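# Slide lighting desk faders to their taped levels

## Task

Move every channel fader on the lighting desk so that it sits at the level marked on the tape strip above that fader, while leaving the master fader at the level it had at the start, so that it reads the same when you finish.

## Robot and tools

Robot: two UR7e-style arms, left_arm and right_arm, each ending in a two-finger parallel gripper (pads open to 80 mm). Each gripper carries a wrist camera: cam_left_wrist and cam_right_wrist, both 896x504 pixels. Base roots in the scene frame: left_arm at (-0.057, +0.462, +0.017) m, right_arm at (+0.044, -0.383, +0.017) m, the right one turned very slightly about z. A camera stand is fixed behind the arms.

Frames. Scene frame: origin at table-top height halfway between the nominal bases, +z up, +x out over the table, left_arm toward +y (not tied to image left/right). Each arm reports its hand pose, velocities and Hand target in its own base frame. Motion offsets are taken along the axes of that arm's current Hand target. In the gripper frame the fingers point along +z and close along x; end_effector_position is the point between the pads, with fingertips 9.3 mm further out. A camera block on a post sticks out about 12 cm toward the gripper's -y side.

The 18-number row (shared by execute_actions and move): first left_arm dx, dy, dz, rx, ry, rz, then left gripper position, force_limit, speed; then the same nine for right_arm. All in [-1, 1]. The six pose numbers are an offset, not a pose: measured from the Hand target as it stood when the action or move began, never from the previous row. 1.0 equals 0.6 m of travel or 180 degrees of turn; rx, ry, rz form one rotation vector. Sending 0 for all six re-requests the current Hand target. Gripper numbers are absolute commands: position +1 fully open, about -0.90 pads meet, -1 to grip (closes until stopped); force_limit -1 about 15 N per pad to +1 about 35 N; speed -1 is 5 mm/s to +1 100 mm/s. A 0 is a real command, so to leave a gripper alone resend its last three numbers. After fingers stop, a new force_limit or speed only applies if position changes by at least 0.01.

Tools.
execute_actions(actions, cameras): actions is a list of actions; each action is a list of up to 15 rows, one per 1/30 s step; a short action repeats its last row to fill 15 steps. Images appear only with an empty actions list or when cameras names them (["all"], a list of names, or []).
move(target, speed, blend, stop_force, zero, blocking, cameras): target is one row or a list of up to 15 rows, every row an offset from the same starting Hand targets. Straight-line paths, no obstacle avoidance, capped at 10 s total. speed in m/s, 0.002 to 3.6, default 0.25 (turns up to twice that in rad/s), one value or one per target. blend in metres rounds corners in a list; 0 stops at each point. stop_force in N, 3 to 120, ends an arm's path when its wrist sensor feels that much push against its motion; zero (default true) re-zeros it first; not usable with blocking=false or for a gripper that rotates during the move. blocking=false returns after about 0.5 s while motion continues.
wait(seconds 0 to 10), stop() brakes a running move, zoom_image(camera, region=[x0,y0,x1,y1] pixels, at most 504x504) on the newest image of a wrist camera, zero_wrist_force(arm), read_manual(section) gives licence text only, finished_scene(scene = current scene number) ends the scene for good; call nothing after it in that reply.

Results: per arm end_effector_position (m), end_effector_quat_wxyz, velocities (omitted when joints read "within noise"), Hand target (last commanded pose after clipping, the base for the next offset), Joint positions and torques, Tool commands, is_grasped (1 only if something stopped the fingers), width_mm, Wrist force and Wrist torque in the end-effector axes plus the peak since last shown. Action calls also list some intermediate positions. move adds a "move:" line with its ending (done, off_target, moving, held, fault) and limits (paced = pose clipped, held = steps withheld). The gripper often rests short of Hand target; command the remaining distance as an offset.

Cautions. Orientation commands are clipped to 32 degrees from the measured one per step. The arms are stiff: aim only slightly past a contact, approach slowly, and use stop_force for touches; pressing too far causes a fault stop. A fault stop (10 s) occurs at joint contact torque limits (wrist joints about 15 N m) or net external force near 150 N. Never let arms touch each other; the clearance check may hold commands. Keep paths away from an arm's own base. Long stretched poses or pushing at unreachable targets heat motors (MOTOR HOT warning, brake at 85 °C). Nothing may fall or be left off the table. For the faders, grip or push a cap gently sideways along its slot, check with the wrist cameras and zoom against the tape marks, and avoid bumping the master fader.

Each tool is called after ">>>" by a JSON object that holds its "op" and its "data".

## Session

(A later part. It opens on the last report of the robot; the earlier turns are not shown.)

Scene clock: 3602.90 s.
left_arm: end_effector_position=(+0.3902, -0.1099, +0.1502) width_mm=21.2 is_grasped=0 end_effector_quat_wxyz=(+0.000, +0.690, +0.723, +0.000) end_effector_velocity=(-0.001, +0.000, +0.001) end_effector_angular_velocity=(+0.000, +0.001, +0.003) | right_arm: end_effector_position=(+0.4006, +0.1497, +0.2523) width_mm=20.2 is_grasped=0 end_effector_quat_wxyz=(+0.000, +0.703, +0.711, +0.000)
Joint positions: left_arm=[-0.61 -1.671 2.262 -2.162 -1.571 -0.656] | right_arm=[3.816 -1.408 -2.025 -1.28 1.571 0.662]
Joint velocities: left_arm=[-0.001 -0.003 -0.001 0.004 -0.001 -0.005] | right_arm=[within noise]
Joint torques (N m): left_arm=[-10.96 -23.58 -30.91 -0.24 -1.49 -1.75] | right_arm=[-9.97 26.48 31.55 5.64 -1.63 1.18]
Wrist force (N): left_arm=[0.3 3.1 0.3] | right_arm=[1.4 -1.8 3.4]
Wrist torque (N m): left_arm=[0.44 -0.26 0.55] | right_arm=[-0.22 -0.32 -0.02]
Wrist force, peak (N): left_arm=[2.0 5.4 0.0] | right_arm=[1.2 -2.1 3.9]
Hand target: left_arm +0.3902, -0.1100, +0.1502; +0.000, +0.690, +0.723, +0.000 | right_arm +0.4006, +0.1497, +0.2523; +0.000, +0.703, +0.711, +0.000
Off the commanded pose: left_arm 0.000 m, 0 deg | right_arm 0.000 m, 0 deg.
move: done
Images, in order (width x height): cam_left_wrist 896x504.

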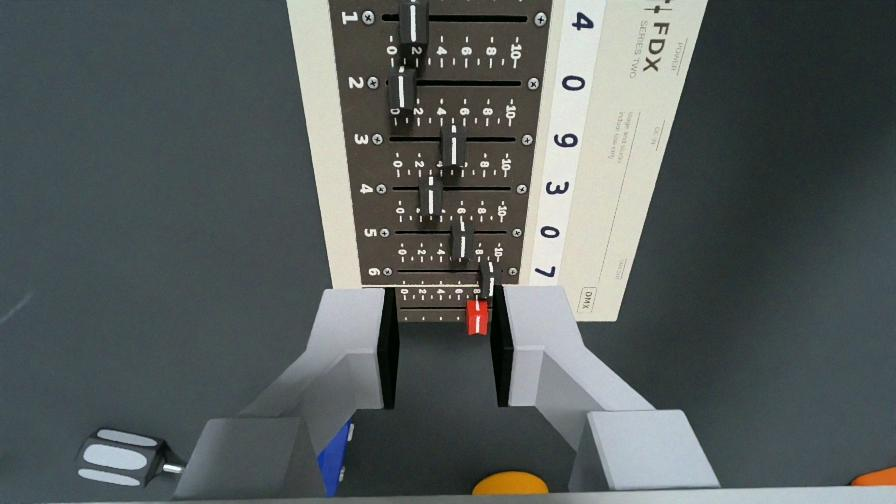

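>>> {"op": "move", "data": {"target": [0.777,-0.198,-0.25,0,0,0,-0.4,0,0,0,0,0,0,0,0,-0.425,-1,1], "speed": 0.4}}

>>> {"op": "move", "data": {"target": [0,0,0,0,0,0,-0.4,0,0,0.9602,-0.1332,0.171,0,0,0,-0.4,0,0], "speed": 0.4}}

>>> {"op": "move", "data": {"target": [[0,0,0,0,0,0,-0.4,0,0,0,0,0,0,-0.0167,0,-0.4,0,0],[0,0,0,0,0,0,-0.4,0,0,0,0,0,0,0,0,-0.4,0,0]], "cameras": ["cam_right_wrist"]}}

>>> {"op": "zoom_image", "data": {"camera": "cam_right_wrist", "region": [340, 0, 560, 124]}}

>>> {"op": "zoom_image", "data": {"camera": "cam_right_wrist", "region": [340, 110, 560, 234]}}

>>> {"op": "zoom_image", "data": {"camera": "cam_right_wrist", "region": [340, 190, 560, 314]}}

Scene clock: 3641.93 s.
left_arm: end_effector_position=(+0.2496, +0.3501, +0.2999) width_mm=21.2 is_grasped=0 end_effector_quat_wxyz=(+0.000, +0.690, +0.723, +0.000) end_effector_velocity=(-0.001, +0.002, +0.001) end_effector_angular_velocity=(+0.004, +0.000, -0.002) | right_arm: end_effector_position=(+0.4006, +0.1497, +0.2523) width_mm=20.2 is_grasped=0 end_effector_quat_wxyz=(+0.000, +0.703, +0.711, +0.000)
Joint positions: left_arm=[0.637 -1.755 1.918 -1.734 -1.572 0.59] | right_arm=[3.816 -1.408 -2.025 -1.28 1.571 0.662]
Joint velocities: left_arm=[0.004 0.002 -0.003 -0.001 0.003 0.006] | right_arm=[within noise]
Joint torques (N m): left_arm=[9.13 -8.86 -34.89 -4.28 1.88 1.47] | right_arm=[-8.75 27.37 31.87 5.51 -1.7 1.14]
Wrist force (N): left_arm=[0.3 3.4 0.2] | right_arm=[1.1 -1.7 3.4]
Wrist torque (N m): left_arm=[0.50 -0.26 0.46] | right_arm=[-0.19 -0.28 -0.02]
Wrist force, peak (N): left_arm=[4.9 1.2 -0.7] | right_arm=[1.3 -2.3 3.8]
Hand target: left_arm +0.2496, +0.3502, +0.2999; +0.000, +0.690, +0.723, +0.000 | right_arm +0.4006, +0.1497, +0.2523; +0.000, +0.703, +0.711, +0.000
Off the commanded pose: left_arm 0.000 m, 0 deg | right_arm 0.000 m, 0 deg.
move: done

Scene clock: 3644.00 s.
left_arm: end_effector_position=(+0.2496, +0.3502, +0.2999) width_mm=21.2 is_grasped=0 end_effector_quat_wxyz=(+0.000, +0.690, +0.723, +0.000) | right_arm: end_effector_position=(+0.3136, +0.7248, +0.1498) width_mm=21.2 is_grasped=0 end_effector_quat_wxyz=(+0.000, +0.703, +0.711, +0.000)
Joint positions: left_arm=[0.637 -1.755 1.918 -1.734 -1.572 0.59] | right_arm=[4.473 -2.351 -1.043 -1.318 1.572 1.32]
Joint torques (N m): left_arm=[10.61 -6.85 -35.09 -3.05 1.96 -0.14] | right_arm=[-7.56 52.19 34 3.12 1.82 0.58]
Wrist force (N): left_arm=[0.4 3.5 0.2] | right_arm=[1.0 -1.2 3.6]
Wrist torque (N m): left_arm=[0.52 -0.28 0.46] | right_arm=[-0.12 -0.26 -0.11]
Wrist force, peak (N): left_arm=[0.5 3.7 0.4] | right_arm=[3.9 -2.4 4.0]
Hand target: left_arm +0.2496, +0.3502, +0.2999; +0.000, +0.690, +0.723, +0.000 | right_arm +0.3136, +0.7248, +0.1498; +0.000, +0.703, +0.711, +0.000
Off the commanded pose: left_arm 0.000 m, 0 deg | right_arm 0.000 m, 0 deg.
move: done

Scene clock: 3645.17 s.
left_arm: end_effector_position=(+0.2496, +0.3502, +0.2999) width_mm=21.2 is_grasped=0 end_effector_quat_wxyz=(+0.000, +0.690, +0.723, +0.000) | right_arm: end_effector_position=(+0.3137, +0.7247, +0.1498) width_mm=21.2 is_grasped=0 end_effector_quat_wxyz=(+0.000, +0.703, +0.711, +0.000)
Joint positions: left_arm=[0.637 -1.755 1.918 -1.734 -1.572 0.59] | right_arm=[4.473 -2.351 -1.043 -1.319 1.572 1.32]
Joint torques (N m): left_arm=[9.47 -7.21 -34.42 -2.32 1.85 -1.06] | right_arm=[8.82 62.53 14.55 5.75 -1.1 1.62]
Wrist force (N): left_arm=[0.4 3.4 0.1] | right_arm=[0.9 -1.6 3.5]
Wrist torque (N m): left_arm=[0.51 -0.27 0.46] | right_arm=[-0.17 -0.24 -0.11]
Wrist force, peak (N): left_arm=[0.3 3.7 0.3] | right_arm=[1.6 -1.7 3.7]
Hand target: left_arm +0.2496, +0.3502, +0.2999; +0.000, +0.690, +0.723, +0.000 | right_arm +0.3136, +0.7248, +0.1498; +0.000, +0.703, +0.711, +0.000
Off the commanded pose: left_arm 0.000 m, 0 deg | right_arm 0.000 m, 0 deg.
move: done
Images, in order (width x height): cam_right_wrist 896x504.

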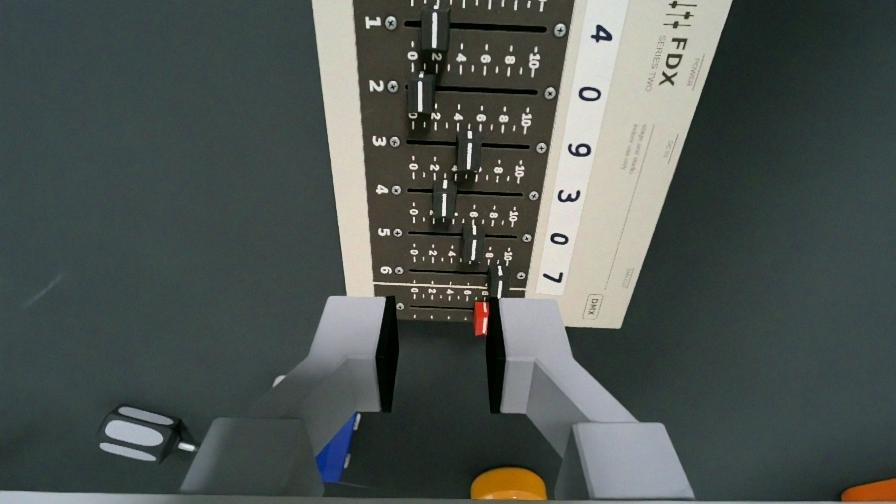

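Scaled by 2.291 from the camera's 896x504 image, which has a finer 1280x720 frame.

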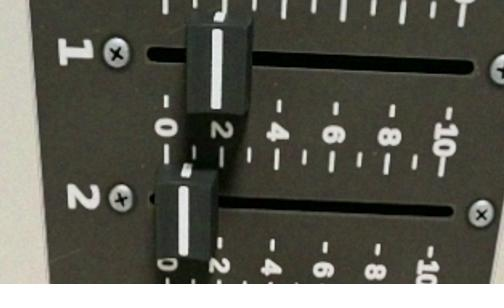

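Scaled by 2.291 from the camera's 896x504 image, which has a finer 1280x720 frame.

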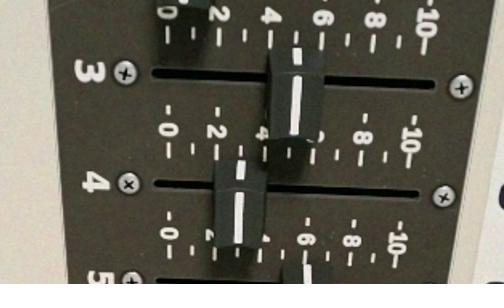

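Scaled by 2.291 from the camera's 896x504 image, which has a finer 1280x720 frame.

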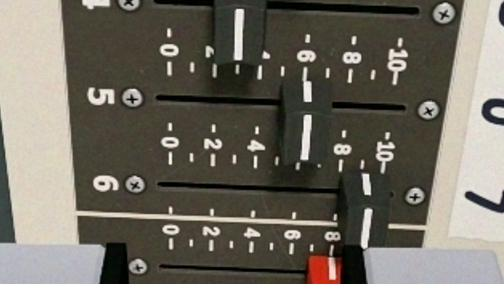

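>>> {"op": "move", "data": {"target": [[0,0,0,0,0,0,-0.4,0,0,-0.007,-0.0777,0.157,0,0,0,-0.4,0,0],[0,0,0,0,0,0,-0.4,0,0,0.0248,-0.0777,0.157,0,0,0,-0.4,0,0],[0,0,0,0,0,0,-0.4,0,0,0.0248,-0.0777,0.066,0,-0.0167,0,-0.4,0,0],[0,0,0,0,0,0,-0.4,0,0,-0.018,-0.0407,0.157,0,0,0,-0.4,0,0],[0,0,0,0,0,0,-0.4,0,0,0.016,-0.0407,0.157,0,0,0,-0.4,0,0],[0,0,0,0,0,0,-0.4,0,0,0.016,-0.0407,0.095,0,-0.0167,0,-0.4,0,0],[0,0,0,0,0,0,-0.4,0,0,0.013,-0.0037,0.157,0,0,0,-0.4,0,0],[0,0,0,0,0,0,-0.4,0,0,-0.0194,-0.0037,0.157,0,0,0,-0.4,0,0],[0,0,0,0,0,0,-0.4,0,0,-0.0194,-0.0037,0.095,0,-0.0167,0,-0.4,0,0],[0,0,0,0,0,0,-0.4,0,0,-0.003,0.0333,0.157,0,0,0,-0.4,0,0],[0,0,0,0,0,0,-0.4,0,0,0.0361,0.0333,0.157,0,0,0,-0.4,0,0],[0,0,0,0,0,0,-0.4,0,0,0.0361,0.0333,0.095,0,-0.0167,0,-0.4,0,0],[0,0,0,0,0,0,-0.4,0,0,0.018,0.0703,0.157,0,0,0,-0.4,0,0],[0,0,0,0,0,0,-0.4,0,0,-0.0143,0.0703,0.157,0,0,0,-0.4,0,0],[0,0,0,0,0,0,-0.4,0,0,-0.0143,0.0703,0.095,0,0,0,-0.4,0,0]], "speed": [0.2,0.05,0.2,0.2,0.05,0.2,0.2,0.05,0.2,0.2,0.05,0.2,0.2,0.05,0.2], "blend": [0.003,0,0.005,0.003,0,0.005,0.003,0,0.005,0.003,0,0.005,0.003,0,0]}}

>>> {"op": "move", "data": {"target": [[0,0,0,0,0,0,-0.4,0,0,0.02,0,-0.03,0,-0.0167,0,-0.4,0,0],[0,0,0,0,0,0,-0.4,0,0,0.0544,0.037,0.062,0,0,0,-0.4,0,0],[0,0,0,0,0,0,-0.4,0,0,0.0212,0.037,0.062,0,0,0,-0.4,0,0],[0,0,0,0,0,0,-0.4,0,0,0.0212,0.037,0,0,-0.0167,0,-0.4,0,0],[0,0,0,0,0,0,-0.4,0,0,0.0143,-0.0703,-0.095,0,0,0,-0.4,0,0]], "speed": [0.2,0.2,0.05,0.2,0.25], "blend": [0.003,0.003,0,0.005,0], "cameras": ["cam_right_wrist"]}}

>>> {"op": "zoom_image", "data": {"camera": "cam_right_wrist", "region": [400, 0, 500, 56]}}

>>> {"op": "zoom_image", "data": {"camera": "cam_right_wrist", "region": [400, 52, 500, 108]}}

>>> {"op": "zoom_image", "data": {"camera": "cam_right_wrist", "region": [390, 104, 490, 160]}}

>>> {"op": "zoom_image", "data": {"camera": "cam_right_wrist", "region": [430, 152, 530, 208]}}

>>> {"op": "zoom_image", "data": {"camera": "cam_right_wrist", "region": [400, 196, 500, 252]}}

>>> {"op": "zoom_image", "data": {"camera": "cam_right_wrist", "region": [420, 234, 520, 290]}}

Scene clock: 3694.97 s.
left_arm: end_effector_position=(+0.2496, +0.3502, +0.2999) width_mm=21.2 is_grasped=0 end_effector_quat_wxyz=(+0.000, +0.690, +0.723, +0.000) | right_arm: end_effector_position=(+0.3558, +0.7168, +0.0926) width_mm=21.2 is_grasped=0 end_effector_quat_wxyz=(+0.000, +0.703, +0.711, +0.000)
Joint positions: left_arm=[0.637 -1.755 1.918 -1.734 -1.572 0.59] | right_arm=[4.419 -2.424 -1.062 -1.226 1.572 1.265]
Joint torques (N m): left_arm=[9.71 -7.51 -34.64 -0.63 1.41 -1.63] | right_arm=[10.28 71.42 21.18 0.74 -0.75 0.96]
Wrist force (N): left_arm=[0.2 3.5 0.0] | right_arm=[1.5 -1.3 3.3]
Wrist torque (N m): left_arm=[0.51 -0.25 0.46] | right_arm=[-0.11 -0.31 -0.05]
Wrist force, peak (N): left_arm=[0.5 3.6 0.1] | right_arm=[0.9 -1.3 6.7]
Hand target: left_arm +0.2496, +0.3502, +0.2999; +0.000, +0.690, +0.723, +0.000 | right_arm +0.3558, +0.7167, +0.0927; +0.000, +0.703, +0.711, +0.000
Off the commanded pose: left_arm 0.000 m, 0 deg | right_arm 0.000 m, 0 deg.
move: done

Scene clock: 3697.13 s.
left_arm: end_effector_position=(+0.2496, +0.3502, +0.2999) width_mm=21.2 is_grasped=0 end_effector_quat_wxyz=(+0.000, +0.690, +0.723, +0.000) | right_arm: end_effector_position=(+0.3136, +0.7248, +0.1497) width_mm=21.2 is_grasped=0 end_effector_quat_wxyz=(+0.000, +0.703, +0.711, +0.000)
Joint positions: left_arm=[0.637 -1.755 1.918 -1.734 -1.572 0.59] | right_arm=[4.473 -2.351 -1.043 -1.318 1.572 1.319]
Joint torques (N m): left_arm=[9.43 -7.84 -34.97 -0.68 1.54 -1.72] | right_arm=[-2.43 68.19 20.37 -0.25 -2 0.53]
Wrist force (N): left_arm=[0.3 3.3 0.3] | right_arm=[0.8 -1.1 3.3]
Wrist torque (N m): left_arm=[0.49 -0.27 0.46] | right_arm=[-0.11 -0.23 -0.11]
Wrist force, peak (N): left_arm=[0.3 3.7 0.4] | right_arm=[0.6 -0.7 6.3]
Hand target: left_arm +0.2496, +0.3502, +0.2999; +0.000, +0.690, +0.723, +0.000 | right_arm +0.3136, +0.7248, +0.1498; +0.000, +0.703, +0.711, +0.000
Off the commanded pose: left_arm 0.000 m, 0 deg | right_arm 0.000 m, 0 deg.
move: done
Images, in order (width x height): cam_right_wrist 896x504.

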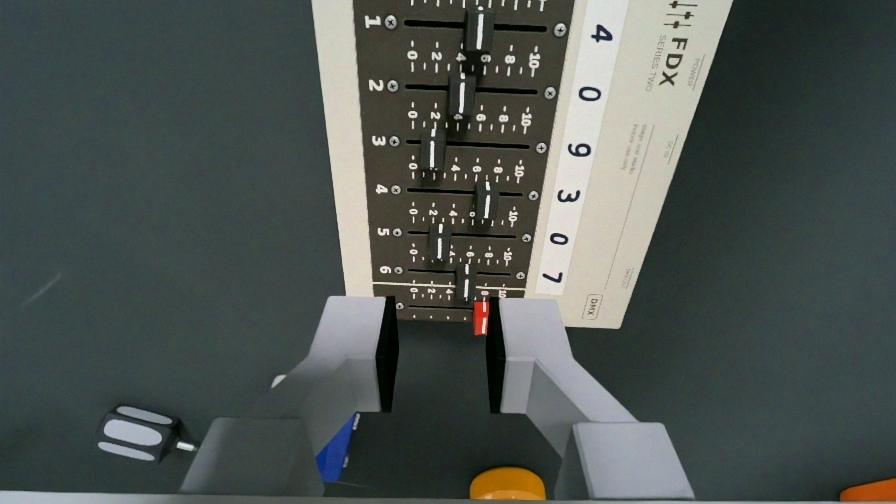

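Scaled by 5.040 from the camera's 896x504 image, which has a finer 1280x720 frame.

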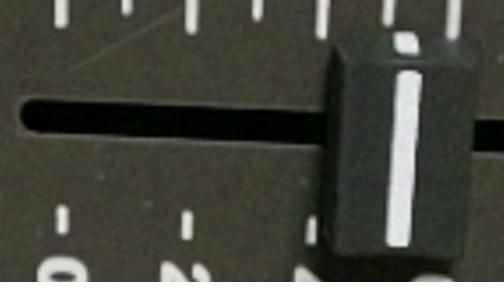

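Scaled by 5.040 from the camera's 896x504 image, which has a finer 1280x720 frame.

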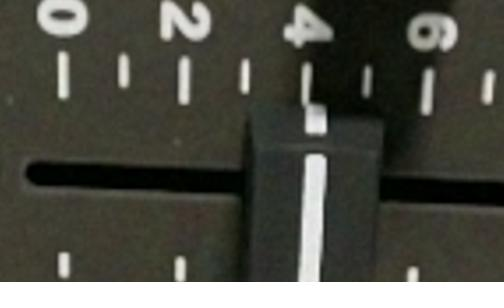

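Scaled by 5.040 from the camera's 896x504 image, which has a finer 1280x720 frame.

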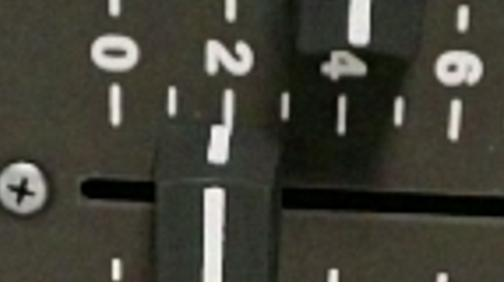

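Scaled by 5.040 from the camera's 896x504 image, which has a finer 1280x720 frame.

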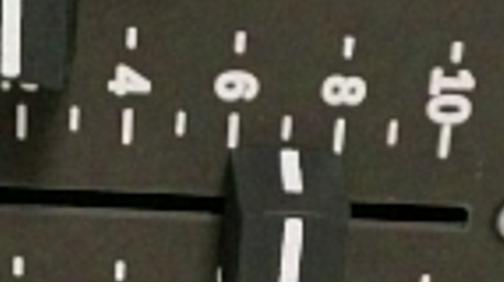

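Scaled by 5.040 from the camera's 896x504 image, which has a finer 1280x720 frame.

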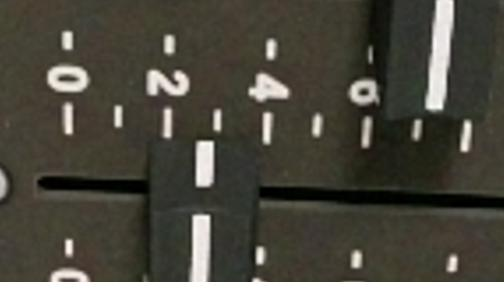

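Scaled by 5.040 from the camera's 896x504 image, which has a finer 1280x720 frame.

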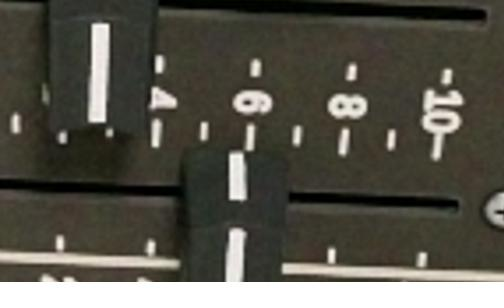

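>>> {"op": "move", "data": {"target": [[0,0,0,0,0,0,-0.4,0,0,0.017,-0.0777,0.157,0,0,0,-0.4,0,0],[0,0,0,0,0,0,-0.4,0,0,-0.0006,-0.0777,0.157,0,0,0,-0.4,0,0],[0,0,0,0,0,0,-0.4,0,0,-0.0006,-0.0777,0.095,0,-0.0167,0,-0.4,0,0],[0,0,0,0,0,0,-0.4,0,0,0.008,-0.0407,0.157,0,0,0,-0.4,0,0],[0,0,0,0,0,0,-0.4,0,0,-0.0315,-0.0407,0.157,0,0,0,-0.4,0,0],[0,0,0,0,0,0,-0.4,0,0,-0.0315,-0.0407,0.095,0,-0.0167,0,-0.4,0,0],[0,0,0,0,0,0,-0.4,0,0,-0.011,-0.0037,0.157,0,0,0,-0.4,0,0],[0,0,0,0,0,0,-0.4,0,0,0.0509,-0.0037,0.157,0,0,0,-0.4,0,0],[0,0,0,0,0,0,-0.4,0,0,0.0509,-0.0037,0.095,0,-0.0167,0,-0.4,0,0],[0,0,0,0,0,0,-0.4,0,0,0.027,0.0333,0.157,0,0,0,-0.4,0,0],[0,0,0,0,0,0,-0.4,0,0,-0.0118,0.0333,0.157,0,0,0,-0.4,0,0],[0,0,0,0,0,0,-0.4,0,0,-0.0118,0.0333,0.095,0,-0.0167,0,-0.4,0,0],[0,0,0,0,0,0,-0.4,0,0,-0.006,0.0703,0.157,0,0,0,-0.4,0,0],[0,0,0,0,0,0,-0.4,0,0,-0.0351,0.0703,0.157,0,0,0,-0.4,0,0],[0,0,0,0,0,0,-0.4,0,0,-0.0351,0.0703,0.095,0,0,0,-0.4,0,0]], "speed": [0.2,0.05,0.2,0.2,0.05,0.2,0.2,0.05,0.2,0.2,0.05,0.2,0.2,0.05,0.2], "blend": [0.003,0,0.005,0.003,0,0.005,0.003,0,0.005,0.003,0,0.005,0.003,0,0]}}

>>> {"op": "move", "data": {"target": [[0,0,0,0,0,0,-0.4,0,0,0.02,0,-0.03,0,-0.0167,0,-0.4,0,0],[0,0,0,0,0,0,-0.4,0,0,0.049,0.037,0.062,0,0,0,-0.4,0,0],[0,0,0,0,0,0,-0.4,0,0,0.0673,0.037,0.062,0,0,0,-0.4,0,0],[0,0,0,0,0,0,-0.4,0,0,0.0673,0.037,0,0,-0.0167,0,-0.4,0,0],[0,0,0,0,0,0,-0.4,0,0,0.0351,-0.0703,-0.095,0,0,0,-0.4,0,0]], "speed": [0.2,0.2,0.05,0.2,0.25], "blend": [0.003,0.003,0,0.005,0], "cameras": ["cam_right_wrist"]}}

>>> {"op": "zoom_image", "data": {"camera": "cam_right_wrist", "region": [400, 0, 500, 56]}}

>>> {"op": "zoom_image", "data": {"camera": "cam_right_wrist", "region": [400, 52, 500, 108]}}

>>> {"op": "zoom_image", "data": {"camera": "cam_right_wrist", "region": [450, 104, 550, 160]}}

>>> {"op": "zoom_image", "data": {"camera": "cam_right_wrist", "region": [400, 152, 500, 208]}}

>>> {"op": "zoom_image", "data": {"camera": "cam_right_wrist", "region": [390, 196, 490, 252]}}

>>> {"op": "zoom_image", "data": {"camera": "cam_right_wrist", "region": [420, 234, 520, 290]}}

Scene clock: 3734.73 s.
left_arm: end_effector_position=(+0.2496, +0.3502, +0.2999) width_mm=21.2 is_grasped=0 end_effector_quat_wxyz=(+0.000, +0.690, +0.723, +0.000) | right_arm: end_effector_position=(+0.3560, +0.7043, +0.0926) width_mm=21.2 is_grasped=0 end_effector_quat_wxyz=(+0.000, +0.703, +0.711, +0.000)
Joint positions: left_arm=[0.637 -1.755 1.918 -1.734 -1.572 0.59] | right_arm=[4.414 -2.396 -1.114 -1.202 1.572 1.26]
Joint torques (N m): left_arm=[9.16 -7.53 -33.63 -0.72 1.17 -1.75] | right_arm=[10.63 70.46 21.17 0.81 -0.82 1.39]
Wrist force (N): left_arm=[0.5 3.2 0.0] | right_arm=[1.1 -1.5 3.3]
Wrist torque (N m): left_arm=[0.49 -0.28 0.46] | right_arm=[-0.16 -0.27 -0.04]
Wrist force, peak (N): left_arm=[0.1 3.8 0.2] | right_arm=[1.8 -2.6 6.1]
Hand target: left_arm +0.2496, +0.3502, +0.2999; +0.000, +0.690, +0.723, +0.000 | right_arm +0.3560, +0.7043, +0.0927; +0.000, +0.703, +0.711, +0.000
Off the commanded pose: left_arm 0.000 m, 0 deg | right_arm 0.000 m, 0 deg.
move: done

Scene clock: 3736.73 s.
left_arm: end_effector_position=(+0.2496, +0.3502, +0.2999) width_mm=21.2 is_grasped=0 end_effector_quat_wxyz=(+0.000, +0.690, +0.723, +0.000) | right_arm: end_effector_position=(+0.3136, +0.7249, +0.1498) width_mm=21.2 is_grasped=0 end_effector_quat_wxyz=(+0.000, +0.703, +0.711, +0.000)
Joint positions: left_arm=[0.637 -1.755 1.918 -1.734 -1.572 0.59] | right_arm=[4.473 -2.351 -1.043 -1.318 1.572 1.319]
Joint torques (N m): left_arm=[8.93 -7.67 -34.26 -0.59 1.17 -1.72] | right_arm=[-4.85 69.7 15.55 -0.04 -1.9 0.77]
Wrist force (N): left_arm=[0.2 3.4 0.1] | right_arm=[0.8 -1.4 3.4]
Wrist torque (N m): left_arm=[0.50 -0.24 0.46] | right_arm=[-0.14 -0.23 -0.11]
Wrist force, peak (N): left_arm=[0.3 3.7 0.2] | right_arm=[0.7 -0.6 6.6]
Hand target: left_arm +0.2496, +0.3502, +0.2999; +0.000, +0.690, +0.723, +0.000 | right_arm +0.3136, +0.7248, +0.1498; +0.000, +0.703, +0.711, +0.000
Off the commanded pose: left_arm 0.000 m, 0 deg | right_arm 0.000 m, 0 deg.
move: done
Images, in order (width x height): cam_right_wrist 896x504.

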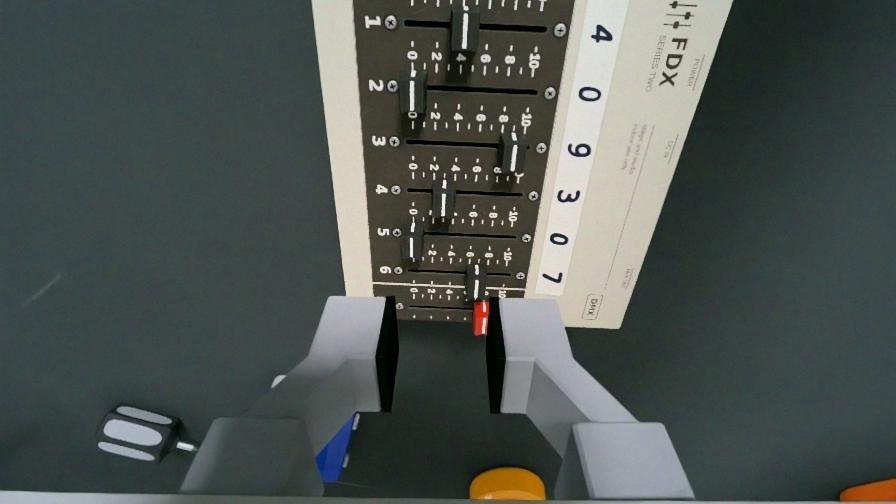

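Scaled by 5.040 from the camera's 896x504 image, which has a finer 1280x720 frame.

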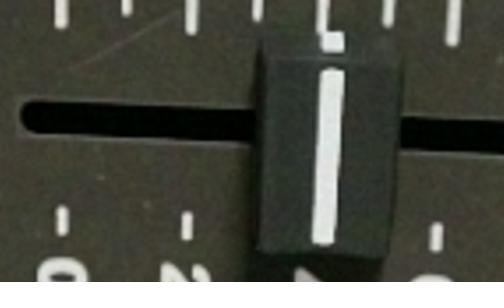

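Scaled by 5.040 from the camera's 896x504 image, which has a finer 1280x720 frame.

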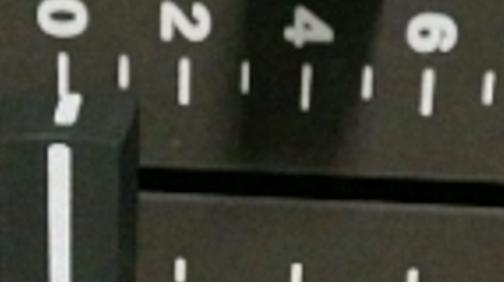

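Scaled by 5.040 from the camera's 896x504 image, which has a finer 1280x720 frame.

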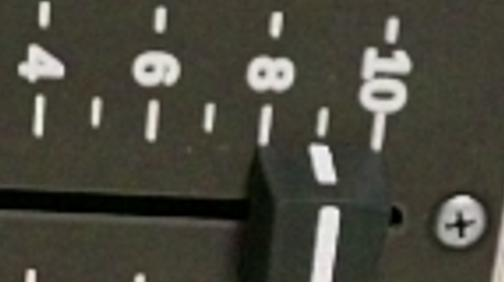

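Scaled by 5.040 from the camera's 896x504 image, which has a finer 1280x720 frame.

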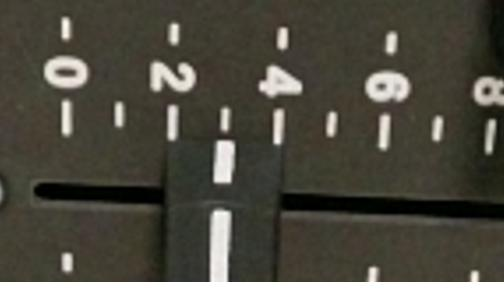

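Scaled by 5.040 from the camera's 896x504 image, which has a finer 1280x720 frame.

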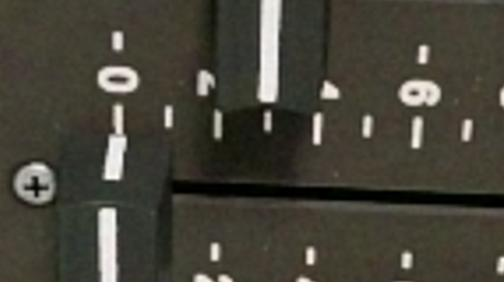

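Scaled by 5.040 from the camera's 896x504 image, which has a finer 1280x720 frame.

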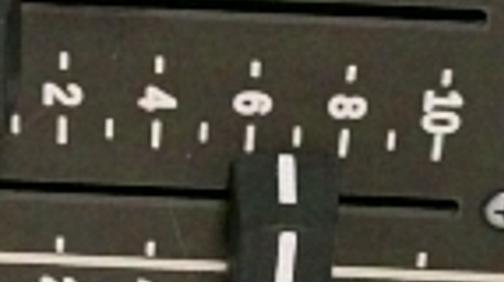

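>>> {"op": "move", "data": {"target": [[0,0,0,0,0,0,-0.4,0,0,0.009,-0.0777,0.157,0,0,0,-0.4,0,0],[0,0,0,0,0,0,-0.4,0,0,-0.0019,-0.0777,0.157,0,0,0,-0.4,0,0],[0,0,0,0,0,0,-0.4,0,0,-0.0019,-0.0777,0.095,0,-0.0167,0,-0.4,0,0],[0,0,0,0,0,0,-0.4,0,0,0,0,0,0,0,0,-0.4,0,0]], "speed": [0.2,0.05,0.2,0.2], "blend": [0.003,0,0.005,0], "cameras": ["cam_right_wrist"]}}

>>> {"op": "zoom_image", "data": {"camera": "cam_right_wrist", "region": [400, 0, 500, 56]}}

>>> {"op": "zoom_image", "data": {"camera": "cam_right_wrist", "region": [440, 240, 500, 274]}}

Scene clock: 3768.60 s.
left_arm: end_effector_position=(+0.2496, +0.3502, +0.2999) width_mm=21.2 is_grasped=0 end_effector_quat_wxyz=(+0.000, +0.690, +0.723, +0.000) | right_arm: end_effector_position=(+0.3135, +0.7248, +0.1497) width_mm=21.2 is_grasped=0 end_effector_quat_wxyz=(+0.000, +0.703, +0.711, +0.000)
Joint positions: left_arm=[0.637 -1.755 1.918 -1.734 -1.572 0.59] | right_arm=[4.473 -2.351 -1.043 -1.318 1.572 1.32]
Joint torques (N m): left_arm=[8.62 -7.12 -34.62 -0.55 0.97 -1.63] | right_arm=[2.91 57.55 27.71 4.84 -1.9 -0.18]
Wrist force (N): left_arm=[0.2 3.2 0.1] | right_arm=[1.1 -1.7 3.6]
Wrist torque (N m): left_arm=[0.49 -0.24 0.46] | right_arm=[-0.18 -0.26 -0.02]
Wrist force, peak (N): left_arm=[0.5 3.8 0.3] | right_arm=[-4.9 0.7 -32.5]
Hand target: left_arm +0.2496, +0.3502, +0.2999; +0.000, +0.690, +0.723, +0.000 | right_arm +0.3136, +0.7248, +0.1498; +0.000, +0.703, +0.711, +0.000
Off the commanded pose: left_arm 0.000 m, 0 deg | right_arm 0.000 m, 0 deg.
move: done
Images, in order (width x height): cam_right_wrist 896x504.

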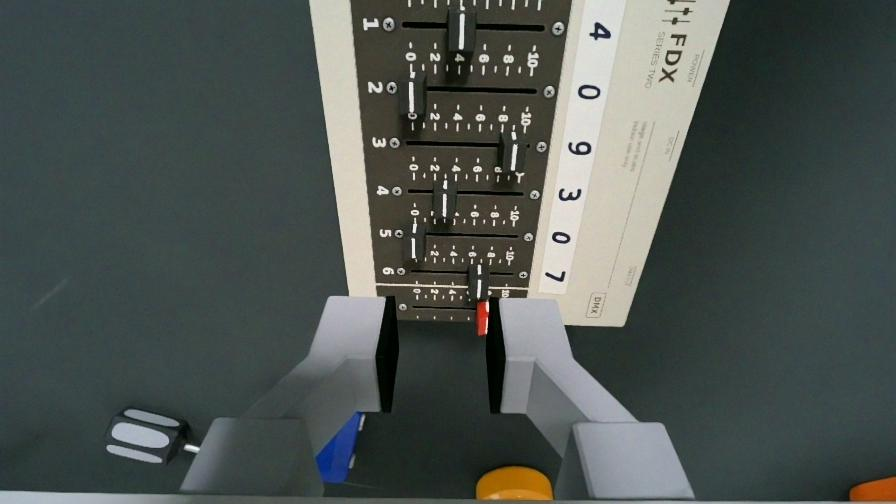

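Scaled by 5.040 from the camera's 896x504 image, which has a finer 1280x720 frame.

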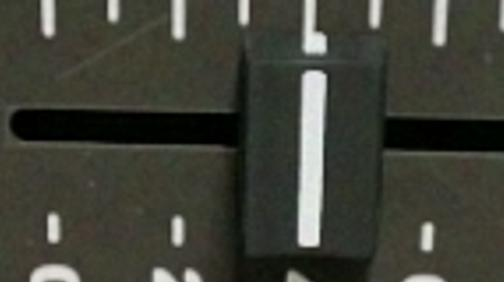

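Scaled by 8.400 from the camera's 896x504 image, which has a finer 1280x720 frame.

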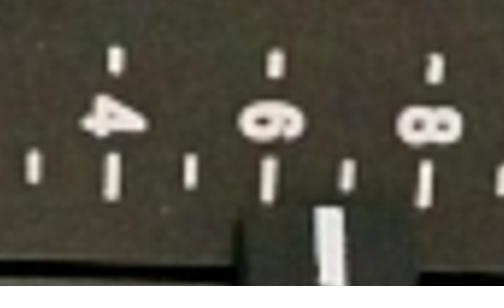

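>>> {"op": "move", "data": {"target": [[0,0,0,0,0,0,-0.4,0,0,0.009,-0.0777,0.1437,0,0,0,-0.4,0,0],[0,0,0,0,0,0,-0.4,0,0,-0.0019,-0.0777,0.1437,0,0,0,-0.4,0,0],[0,0,0,0,0,0,-0.4,0,0,-0.0019,-0.0777,0.095,0,-0.0167,0,-0.4,0,0],[0,0,0,0,0,0,-0.4,0,0,0,0,0,0,0,0,-0.4,0,0]], "speed": [0.2,0.05,0.2,0.2], "blend": [0.003,0,0.005,0], "blocking": false}}

Scene clock: 3848.80 s.
left_arm: end_effector_position=(+0.2496, +0.3502, +0.2999) width_mm=21.2 is_grasped=0 end_effector_quat_wxyz=(+0.000, +0.690, +0.723, +0.000) | right_arm: end_effector_position=(+0.2752, +0.7284, +0.0793) width_mm=21.2 is_grasped=0 end_effector_quat_wxyz=(+0.000, +0.703, +0.711, -0.001) end_effector_velocity=(-0.096, +0.010, -0.174) end_effector_angular_velocity=(+0.001, +0.000, +0.000)
Joint positions: left_arm=[0.637 -1.755 1.918 -1.734 -1.572 0.59] | right_arm=[4.523 -2.384 -1.173 -1.156 1.572 1.369]
Joint velocities: left_arm=[within noise] | right_arm=[0.125 -0.121 -0.261 0.384 0 0.125]
Joint torques (N m): left_arm=[8.99 -8.26 -34.67 -0.67 0.85 -1.7] | right_arm=[11.56 51.61 10.95 6.27 1.81 2.88]
Wrist force (N): left_arm=[0.1 3.3 0.1] | right_arm=[1.3 -1.8 3.3]
Wrist torque (N m): left_arm=[0.51 -0.24 0.46] | right_arm=[-0.20 -0.29 -0.15]
Wrist force, peak (N): left_arm=[0.3 3.6 0.3] | right_arm=[1.2 -2.0 3.6]
Hand target: left_arm +0.2496, +0.3502, +0.2999; +0.000, +0.690, +0.723, +0.000 | right_arm +0.2698, +0.7293, +0.0691; +0.000, +0.703, +0.711, +0.000
Tool commands: left_gripper/position=-0.4 left_gripper/force_limit=+0.0 left_gripper/speed=+0.0 right_gripper/position=-0.4 right_gripper/force_limit=+0.0 right_gripper/speed=+0.0
Off the commanded pose: left_arm 0.000 m, 0 deg | right_arm 0.080 m, 0 deg.
move: running; path passed 0 of 4 targets

>>> {"op": "wait", "data": {"seconds": 10, "cameras": []}}

Scene clock: 3895.73 s.
left_arm: end_effector_position=(+0.2496, +0.3502, +0.2999) width_mm=21.2 is_grasped=0 end_effector_quat_wxyz=(+0.000, +0.690, +0.723, +0.000) | right_arm: end_effector_position=(+0.3136, +0.7248, +0.1497) width_mm=21.2 is_grasped=0 end_effector_quat_wxyz=(+0.000, +0.703, +0.711, +0.000)
Joint positions: left_arm=[0.637 -1.755 1.918 -1.734 -1.572 0.59] | right_arm=[4.473 -2.351 -1.043 -1.318 1.572 1.32]
Joint torques (N m): left_arm=[8 -8 -34.15 -0.63 0.77 -1.66] | right_arm=[9.19 67.68 32.84 -0.13 -1.76 -1.13]
Wrist force (N): left_arm=[0.3 3.6 0.3] | right_arm=[1.0 -1.8 3.2]
Wrist torque (N m): left_arm=[0.53 -0.26 0.46] | right_arm=[-0.18 -0.26 -0.01]
Wrist force, peak (N): left_arm=[0.4 3.7 0.1] | right_arm=[1.5 -3.6 5.4]
Hand target: left_arm +0.2496, +0.3502, +0.2999; +0.000, +0.690, +0.723, +0.000 | right_arm +0.3136, +0.7248, +0.1498; +0.000, +0.703, +0.711, +0.000
Tool commands: left_gripper/position=-0.4 left_gripper/force_limit=+0.0 left_gripper/speed=+0.0 right_gripper/position=-0.4 right_gripper/force_limit=+0.0 right_gripper/speed=+0.0
Off the commanded pose: left_arm 0.000 m, 0 deg | right_arm 0.000 m, 0 deg.
earlier move: done
wait: 0.00 of 10 s (the move ended)
No camera images: "cameras" was empty.

>>> {"op": "move", "data": {"target": [[0,0,0,0,0,0,-0.4,0,0,-0.0029,0.0333,0.152,0,0,0,-0.4,0,0],[0,0,0,0,0,0,-0.4,0,0,0.0205,0.0333,0.152,0,0,0,-0.4,0,0],[0,0,0,0,0,0,-0.4,0,0,0.0205,0.0333,0.095,0,-0.0167,0,-0.4,0,0],[0,0,0,0,0,0,-0.4,0,0,0,0,0,0,0,0,-0.4,0,0]], "speed": [0.2,0.05,0.2,0.4], "blend": [0.003,0,0.005,0], "cameras": ["cam_right_wrist"]}}

>>> {"op": "zoom_image", "data": {"camera": "cam_right_wrist", "region": [400, 152, 500, 208]}}

Scene clock: 3962.33 s.
left_arm: end_effector_position=(+0.2496, +0.3502, +0.2999) width_mm=21.2 is_grasped=0 end_effector_quat_wxyz=(+0.000, +0.690, +0.723, +0.000) | right_arm: end_effector_position=(+0.3135, +0.7249, +0.1497) width_mm=21.2 is_grasped=0 end_effector_quat_wxyz=(+0.000, +0.703, +0.711, +0.000)
Joint positions: left_arm=[0.637 -1.755 1.918 -1.734 -1.572 0.59] | right_arm=[4.474 -2.351 -1.043 -1.318 1.572 1.32]
Joint torques (N m): left_arm=[8.11 -7.22 -34.24 -0.64 0.63 -1.73] | right_arm=[-14.1 67.67 17.66 -0.16 -1.83 -1.08]
Wrist force (N): left_arm=[0.4 3.3 -0.1] | right_arm=[0.9 -2.0 2.9]
Wrist torque (N m): left_arm=[0.50 -0.28 0.46] | right_arm=[-0.22 -0.25 -0.11]
Wrist force, peak (N): left_arm=[0.0 3.9 0.4] | right_arm=[2.5 -0.9 6.0]
Hand target: left_arm +0.2496, +0.3502, +0.2999; +0.000, +0.690, +0.723, +0.000 | right_arm +0.3136, +0.7248, +0.1498; +0.000, +0.703, +0.711, +0.000
Off the commanded pose: left_arm 0.000 m, 0 deg | right_arm 0.000 m, 0 deg.
move: done
Images, in order (width x height): cam_right_wrist 896x504.

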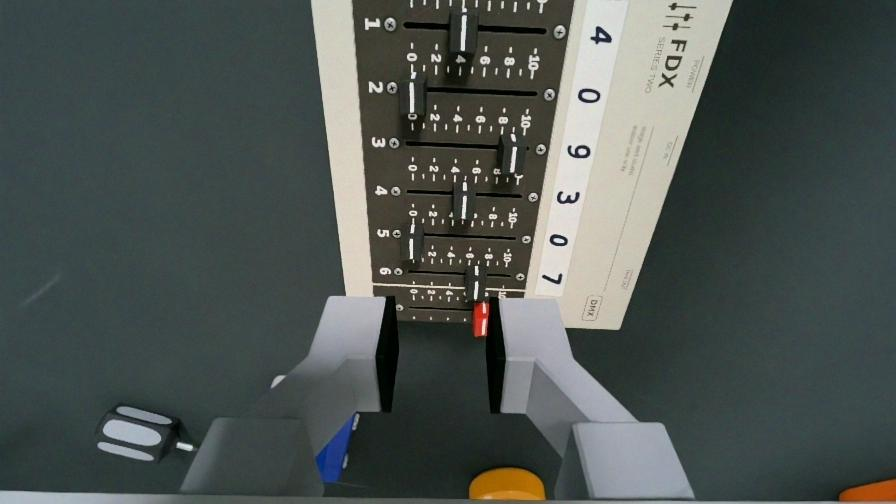

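Scaled by 5.040 from the camera's 896x504 image, which has a finer 1280x720 frame.

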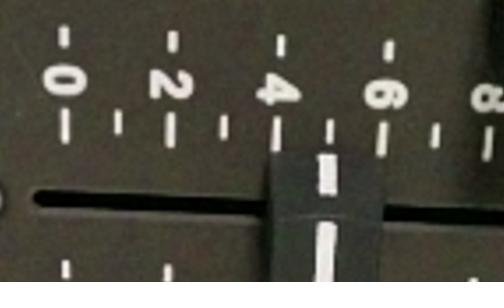

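>>> {"op": "move", "data": {"target": [[0,0,0,0,0,0,-0.4,0,0,0.0116,0.0333,0.152,0,0,0,-0.4,0,0],[0,0,0,0,0,0,-0.4,0,0,0.0228,0.0333,0.152,0,0,0,-0.4,0,0],[0,0,0,0,0,0,-0.4,0,0,0.0228,0.0333,0.095,0,-0.0167,0,-0.4,0,0],[0,0,0,0,0,0,-0.4,0,0,0,0,0,0,0,0,-0.4,0,0]], "speed": [0.2,0.05,0.2,0.4], "blend": [0.003,0,0.005,0], "cameras": ["cam_right_wrist"]}}

>>> {"op": "zoom_image", "data": {"camera": "cam_right_wrist", "region": [400, 152, 500, 208]}}

>>> {"op": "move", "data": {"target": [[0,0,0,0,0,0,-0.4,0,0,0.0143,0.0333,0.152,0,0,0,-0.4,0,0],[0,0,0,0,0,0,-0.4,0,0,-0.0115,0.0333,0.152,0,0,0,-0.4,0,0],[0,0,0,0,0,0,-0.4,0,0,-0.0115,0.0333,0.095,0,-0.0167,0,-0.4,0,0],[0,0,0,0,0,0,-0.4,0,0,0,0,0,0,0,0,-0.4,0,0]], "speed": [0.2,0.05,0.2,0.4], "blend": [0.003,0,0.005,0], "cameras": ["cam_right_wrist"]}}

>>> {"op": "zoom_image", "data": {"camera": "cam_right_wrist", "region": [400, 152, 500, 208]}}

Scene clock: 3978.50 s.
left_arm: end_effector_position=(+0.2496, +0.3502, +0.2999) width_mm=21.2 is_grasped=0 end_effector_quat_wxyz=(+0.000, +0.690, +0.723, +0.000) | right_arm: end_effector_position=(+0.3135, +0.7249, +0.1497) width_mm=21.2 is_grasped=0 end_effector_quat_wxyz=(+0.000, +0.703, +0.711, +0.000)
Joint positions: left_arm=[0.637 -1.755 1.918 -1.734 -1.572 0.59] | right_arm=[4.474 -2.351 -1.043 -1.318 1.572 1.32]
Joint torques (N m): left_arm=[8.29 -7.7 -33.84 -0.59 0.37 -1.6] | right_arm=[-13.74 70.97 15.59 -0.24 -1.81 -1.2]
Wrist force (N): left_arm=[0.3 3.3 0.2] | right_arm=[1.0 -2.1 3.3]
Wrist torque (N m): left_arm=[0.49 -0.26 0.46] | right_arm=[-0.22 -0.25 -0.12]
Wrist force, peak (N): left_arm=[0.3 3.6 0.4] | right_arm=[0.6 -1.6 6.3]
Hand target: left_arm +0.2496, +0.3502, +0.2999; +0.000, +0.690, +0.723, +0.000 | right_arm +0.3136, +0.7248, +0.1498; +0.000, +0.703, +0.711, +0.000
Off the commanded pose: left_arm 0.000 m, 0 deg | right_arm 0.000 m, 0 deg.
move: done
Images, in order (width x height): cam_right_wrist 896x504.

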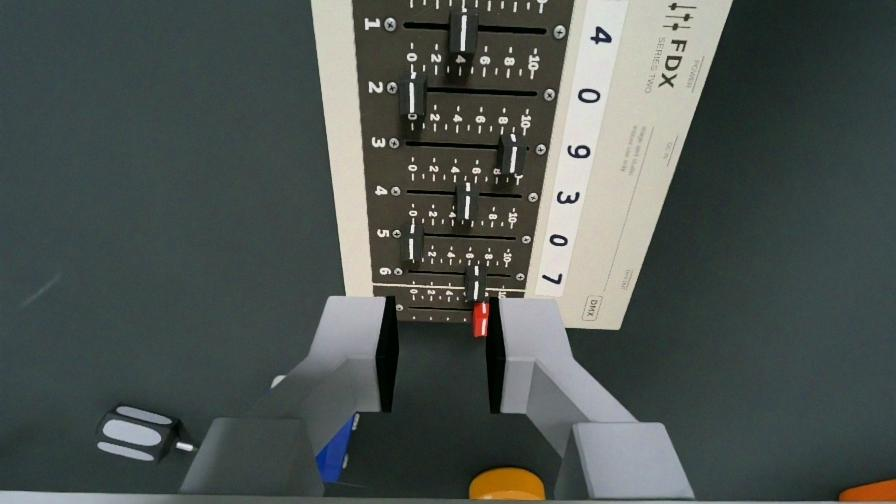

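Scaled by 5.040 from the camera's 896x504 image, which has a finer 1280x720 frame.

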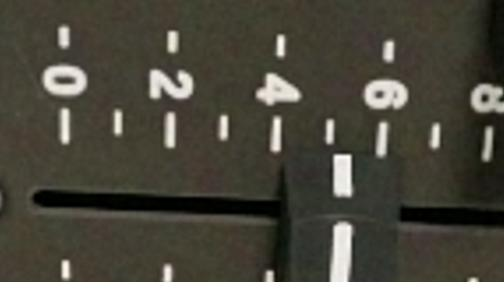

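Scene clock: 3980.40 s.
left_arm: end_effector_position=(+0.2496, +0.3502, +0.2999) width_mm=21.2 is_grasped=0 end_effector_quat_wxyz=(+0.000, +0.690, +0.723, +0.000) | right_arm: end_effector_position=(+0.3135, +0.7249, +0.1497) width_mm=21.2 is_grasped=0 end_effector_quat_wxyz=(+0.000, +0.703, +0.711, +0.000)
Joint positions: left_arm=[0.637 -1.755 1.918 -1.734 -1.572 0.59] | right_arm=[4.474 -2.351 -1.043 -1.318 1.572 1.32]
Joint torques (N m): left_arm=[7.88 -7.66 -33.6 -0.72 0.33 -1.74] | right_arm=[-12.02 68.05 14.6 5.56 -1.66 -0.53]
Wrist force (N): left_arm=[0.3 3.3 0.3] | right_arm=[0.9 -1.9 3.4]
Wrist torque (N m): left_arm=[0.50 -0.27 0.46] | right_arm=[-0.19 -0.24 -0.11]
Wrist force, peak (N): left_arm=[0.4 3.6 0.3] | right_arm=[1.0 -0.8 6.6]
Hand target: left_arm +0.2496, +0.3502, +0.2999; +0.000, +0.690, +0.723, +0.000 | right_arm +0.3136, +0.7248, +0.1498; +0.000, +0.703, +0.711, +0.000
Off the commanded pose: left_arm 0.000 m, 0 deg | right_arm 0.000 m, 0 deg.
move: done
Images, in order (width x height): cam_right_wrist 896x504.

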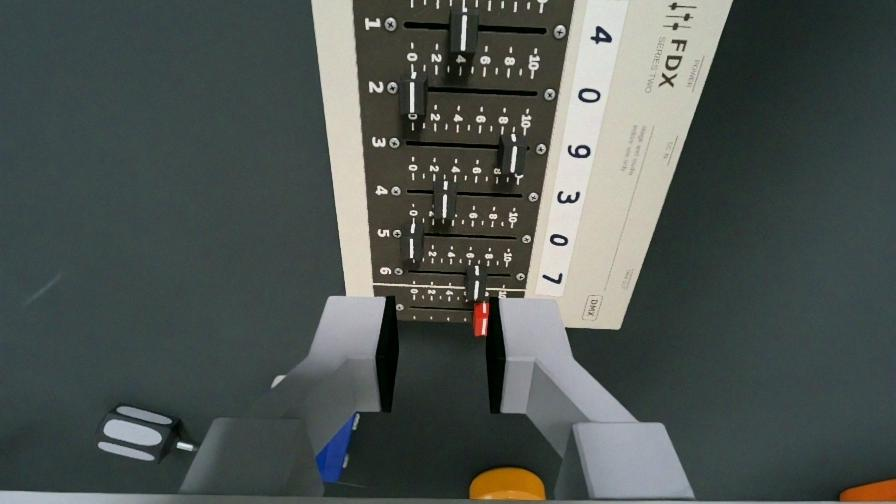

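Scaled by 5.040 from the camera's 896x504 image, which has a finer 1280x720 frame.

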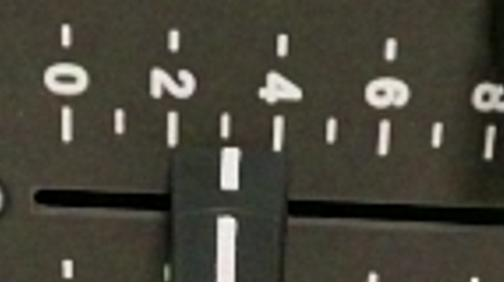

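>>> {"op": "move", "data": {"target": [[0,0,0,0,0,0,-0.4,0,0,-0.583,0,-0.25,0,0,0,-0.4,0,0],[-0.777,0.1986,0.2495,0,0,0,-0.4,0,0,-0.583,0,-0.25,0,0,0,-0.4,0,0]], "speed": [0.3,0.3], "blend": [0.02,0], "cameras": []}}

>>> {"op": "move", "data": {"target": [[0,0,0,0,-0.0167,0,-0.4,0,0,0,0,0,0,0,0,-0.4,0,0],[0,0,0,0,0,0,-0.4,0,0,0,0,0,0,0,0,-0.4,0,0]], "speed": [0.3,0.3], "cameras": ["cam_left_wrist"]}}

>>> {"op": "zoom_image", "data": {"camera": "cam_left_wrist", "region": [340, 0, 560, 124]}}

>>> {"op": "zoom_image", "data": {"camera": "cam_left_wrist", "region": [390, 145, 490, 201]}}

Scene clock: 4054.00 s.
left_arm: end_effector_position=(+0.3905, -0.1099, +0.1506) width_mm=21.2 is_grasped=0 end_effector_quat_wxyz=(+0.000, +0.690, +0.723, +0.000) end_effector_velocity=(+0.000, -0.001, -0.001) end_effector_angular_velocity=(+0.001, +0.003, +0.003) | right_arm: end_effector_position=(+0.3180, +0.3750, +0.2997) width_mm=21.2 is_grasped=0 end_effector_quat_wxyz=(+0.000, +0.703, +0.711, +0.000)
Joint positions: left_arm=[-0.609 -1.671 2.261 -2.161 -1.571 -0.656] | right_arm=[4.283 -1.542 -1.781 -1.39 1.572 1.129]
Joint velocities: left_arm=[-0.002 0.003 0 0 -0.001 -0.005] | right_arm=[within noise]
Joint torques (N m): left_arm=[-12.36 -7.29 -15.68 -3.28 0.47 -1.74] | right_arm=[-4.02 33.9 13.4 -0.08 1.78 -0.99]
Wrist force (N): left_arm=[0.6 3.1 0.4] | right_arm=[1.2 -1.7 3.4]
Wrist torque (N m): left_arm=[0.44 -0.30 0.54] | right_arm=[-0.19 -0.27 -0.02]
Wrist force, peak (N): left_arm=[-2.4 4.3 1.3] | right_arm=[3.6 -1.8 4.5]
Hand target: left_arm +0.3906, -0.1100, +0.1505; +0.000, +0.690, +0.723, +0.000 | right_arm +0.3180, +0.3750, +0.2997; +0.000, +0.703, +0.711, +0.000
Off the commanded pose: left_arm 0.000 m, 0 deg | right_arm 0.000 m, 0 deg.
move: done
No camera images: "cameras" was empty.

Scene clock: 4055.13 s.
left_arm: end_effector_position=(+0.3906, -0.1101, +0.1506) width_mm=21.2 is_grasped=0 end_effector_quat_wxyz=(+0.001, +0.690, +0.723, +0.000) | right_arm: end_effector_position=(+0.3180, +0.3750, +0.2997) width_mm=21.2 is_grasped=0 end_effector_quat_wxyz=(+0.000, +0.703, +0.711, +0.000)
Joint positions: left_arm=[-0.609 -1.671 2.261 -2.162 -1.571 -0.656] | right_arm=[4.283 -1.542 -1.781 -1.39 1.572 1.129]
Joint torques (N m): left_arm=[0.23 -21.24 -11.2 -1.23 1.99 -0.08] | right_arm=[-6.83 33.92 14.11 -0.36 1.73 -0.88]
Wrist force (N): left_arm=[0.3 3.3 0.4] | right_arm=[0.8 -1.8 3.4]
Wrist torque (N m): left_arm=[0.48 -0.27 0.55] | right_arm=[-0.19 -0.22 -0.03]
Wrist force, peak (N): left_arm=[0.9 3.8 0.5] | right_arm=[1.2 -1.9 3.7]
Hand target: left_arm +0.3906, -0.1100, +0.1505; +0.000, +0.690, +0.723, +0.000 | right_arm +0.3180, +0.3750, +0.2997; +0.000, +0.703, +0.711, +0.000
Off the commanded pose: left_arm 0.000 m, 0 deg | right_arm 0.000 m, 0 deg.
move: done
Images, in order (width x height): cam_left_wrist 896x504.

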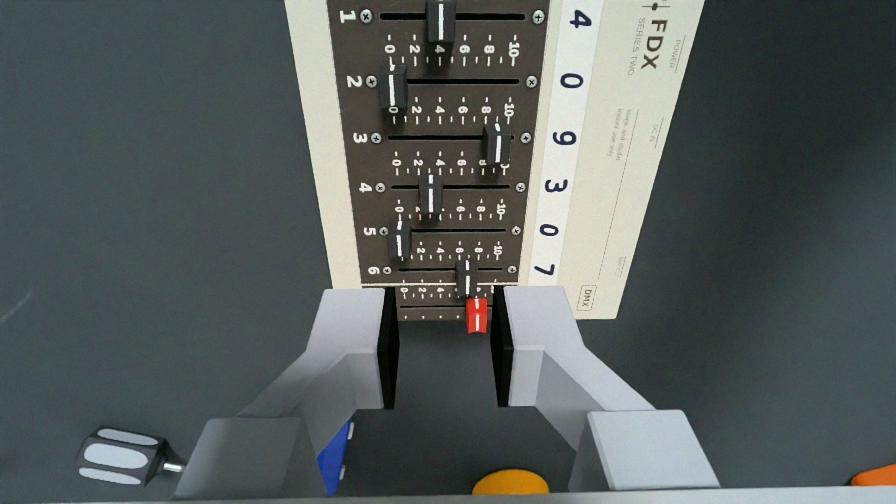

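Scaled by 2.291 from the camera's 896x504 image, which has a finer 1280x720 frame.

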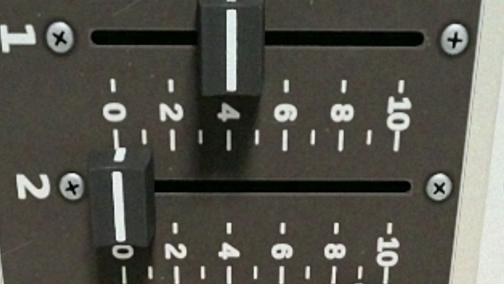

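Scaled by 5.040 from the camera's 896x504 image, which has a finer 1280x720 frame.

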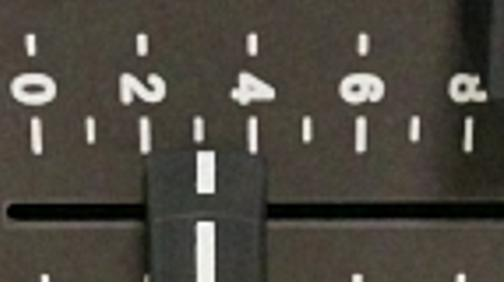

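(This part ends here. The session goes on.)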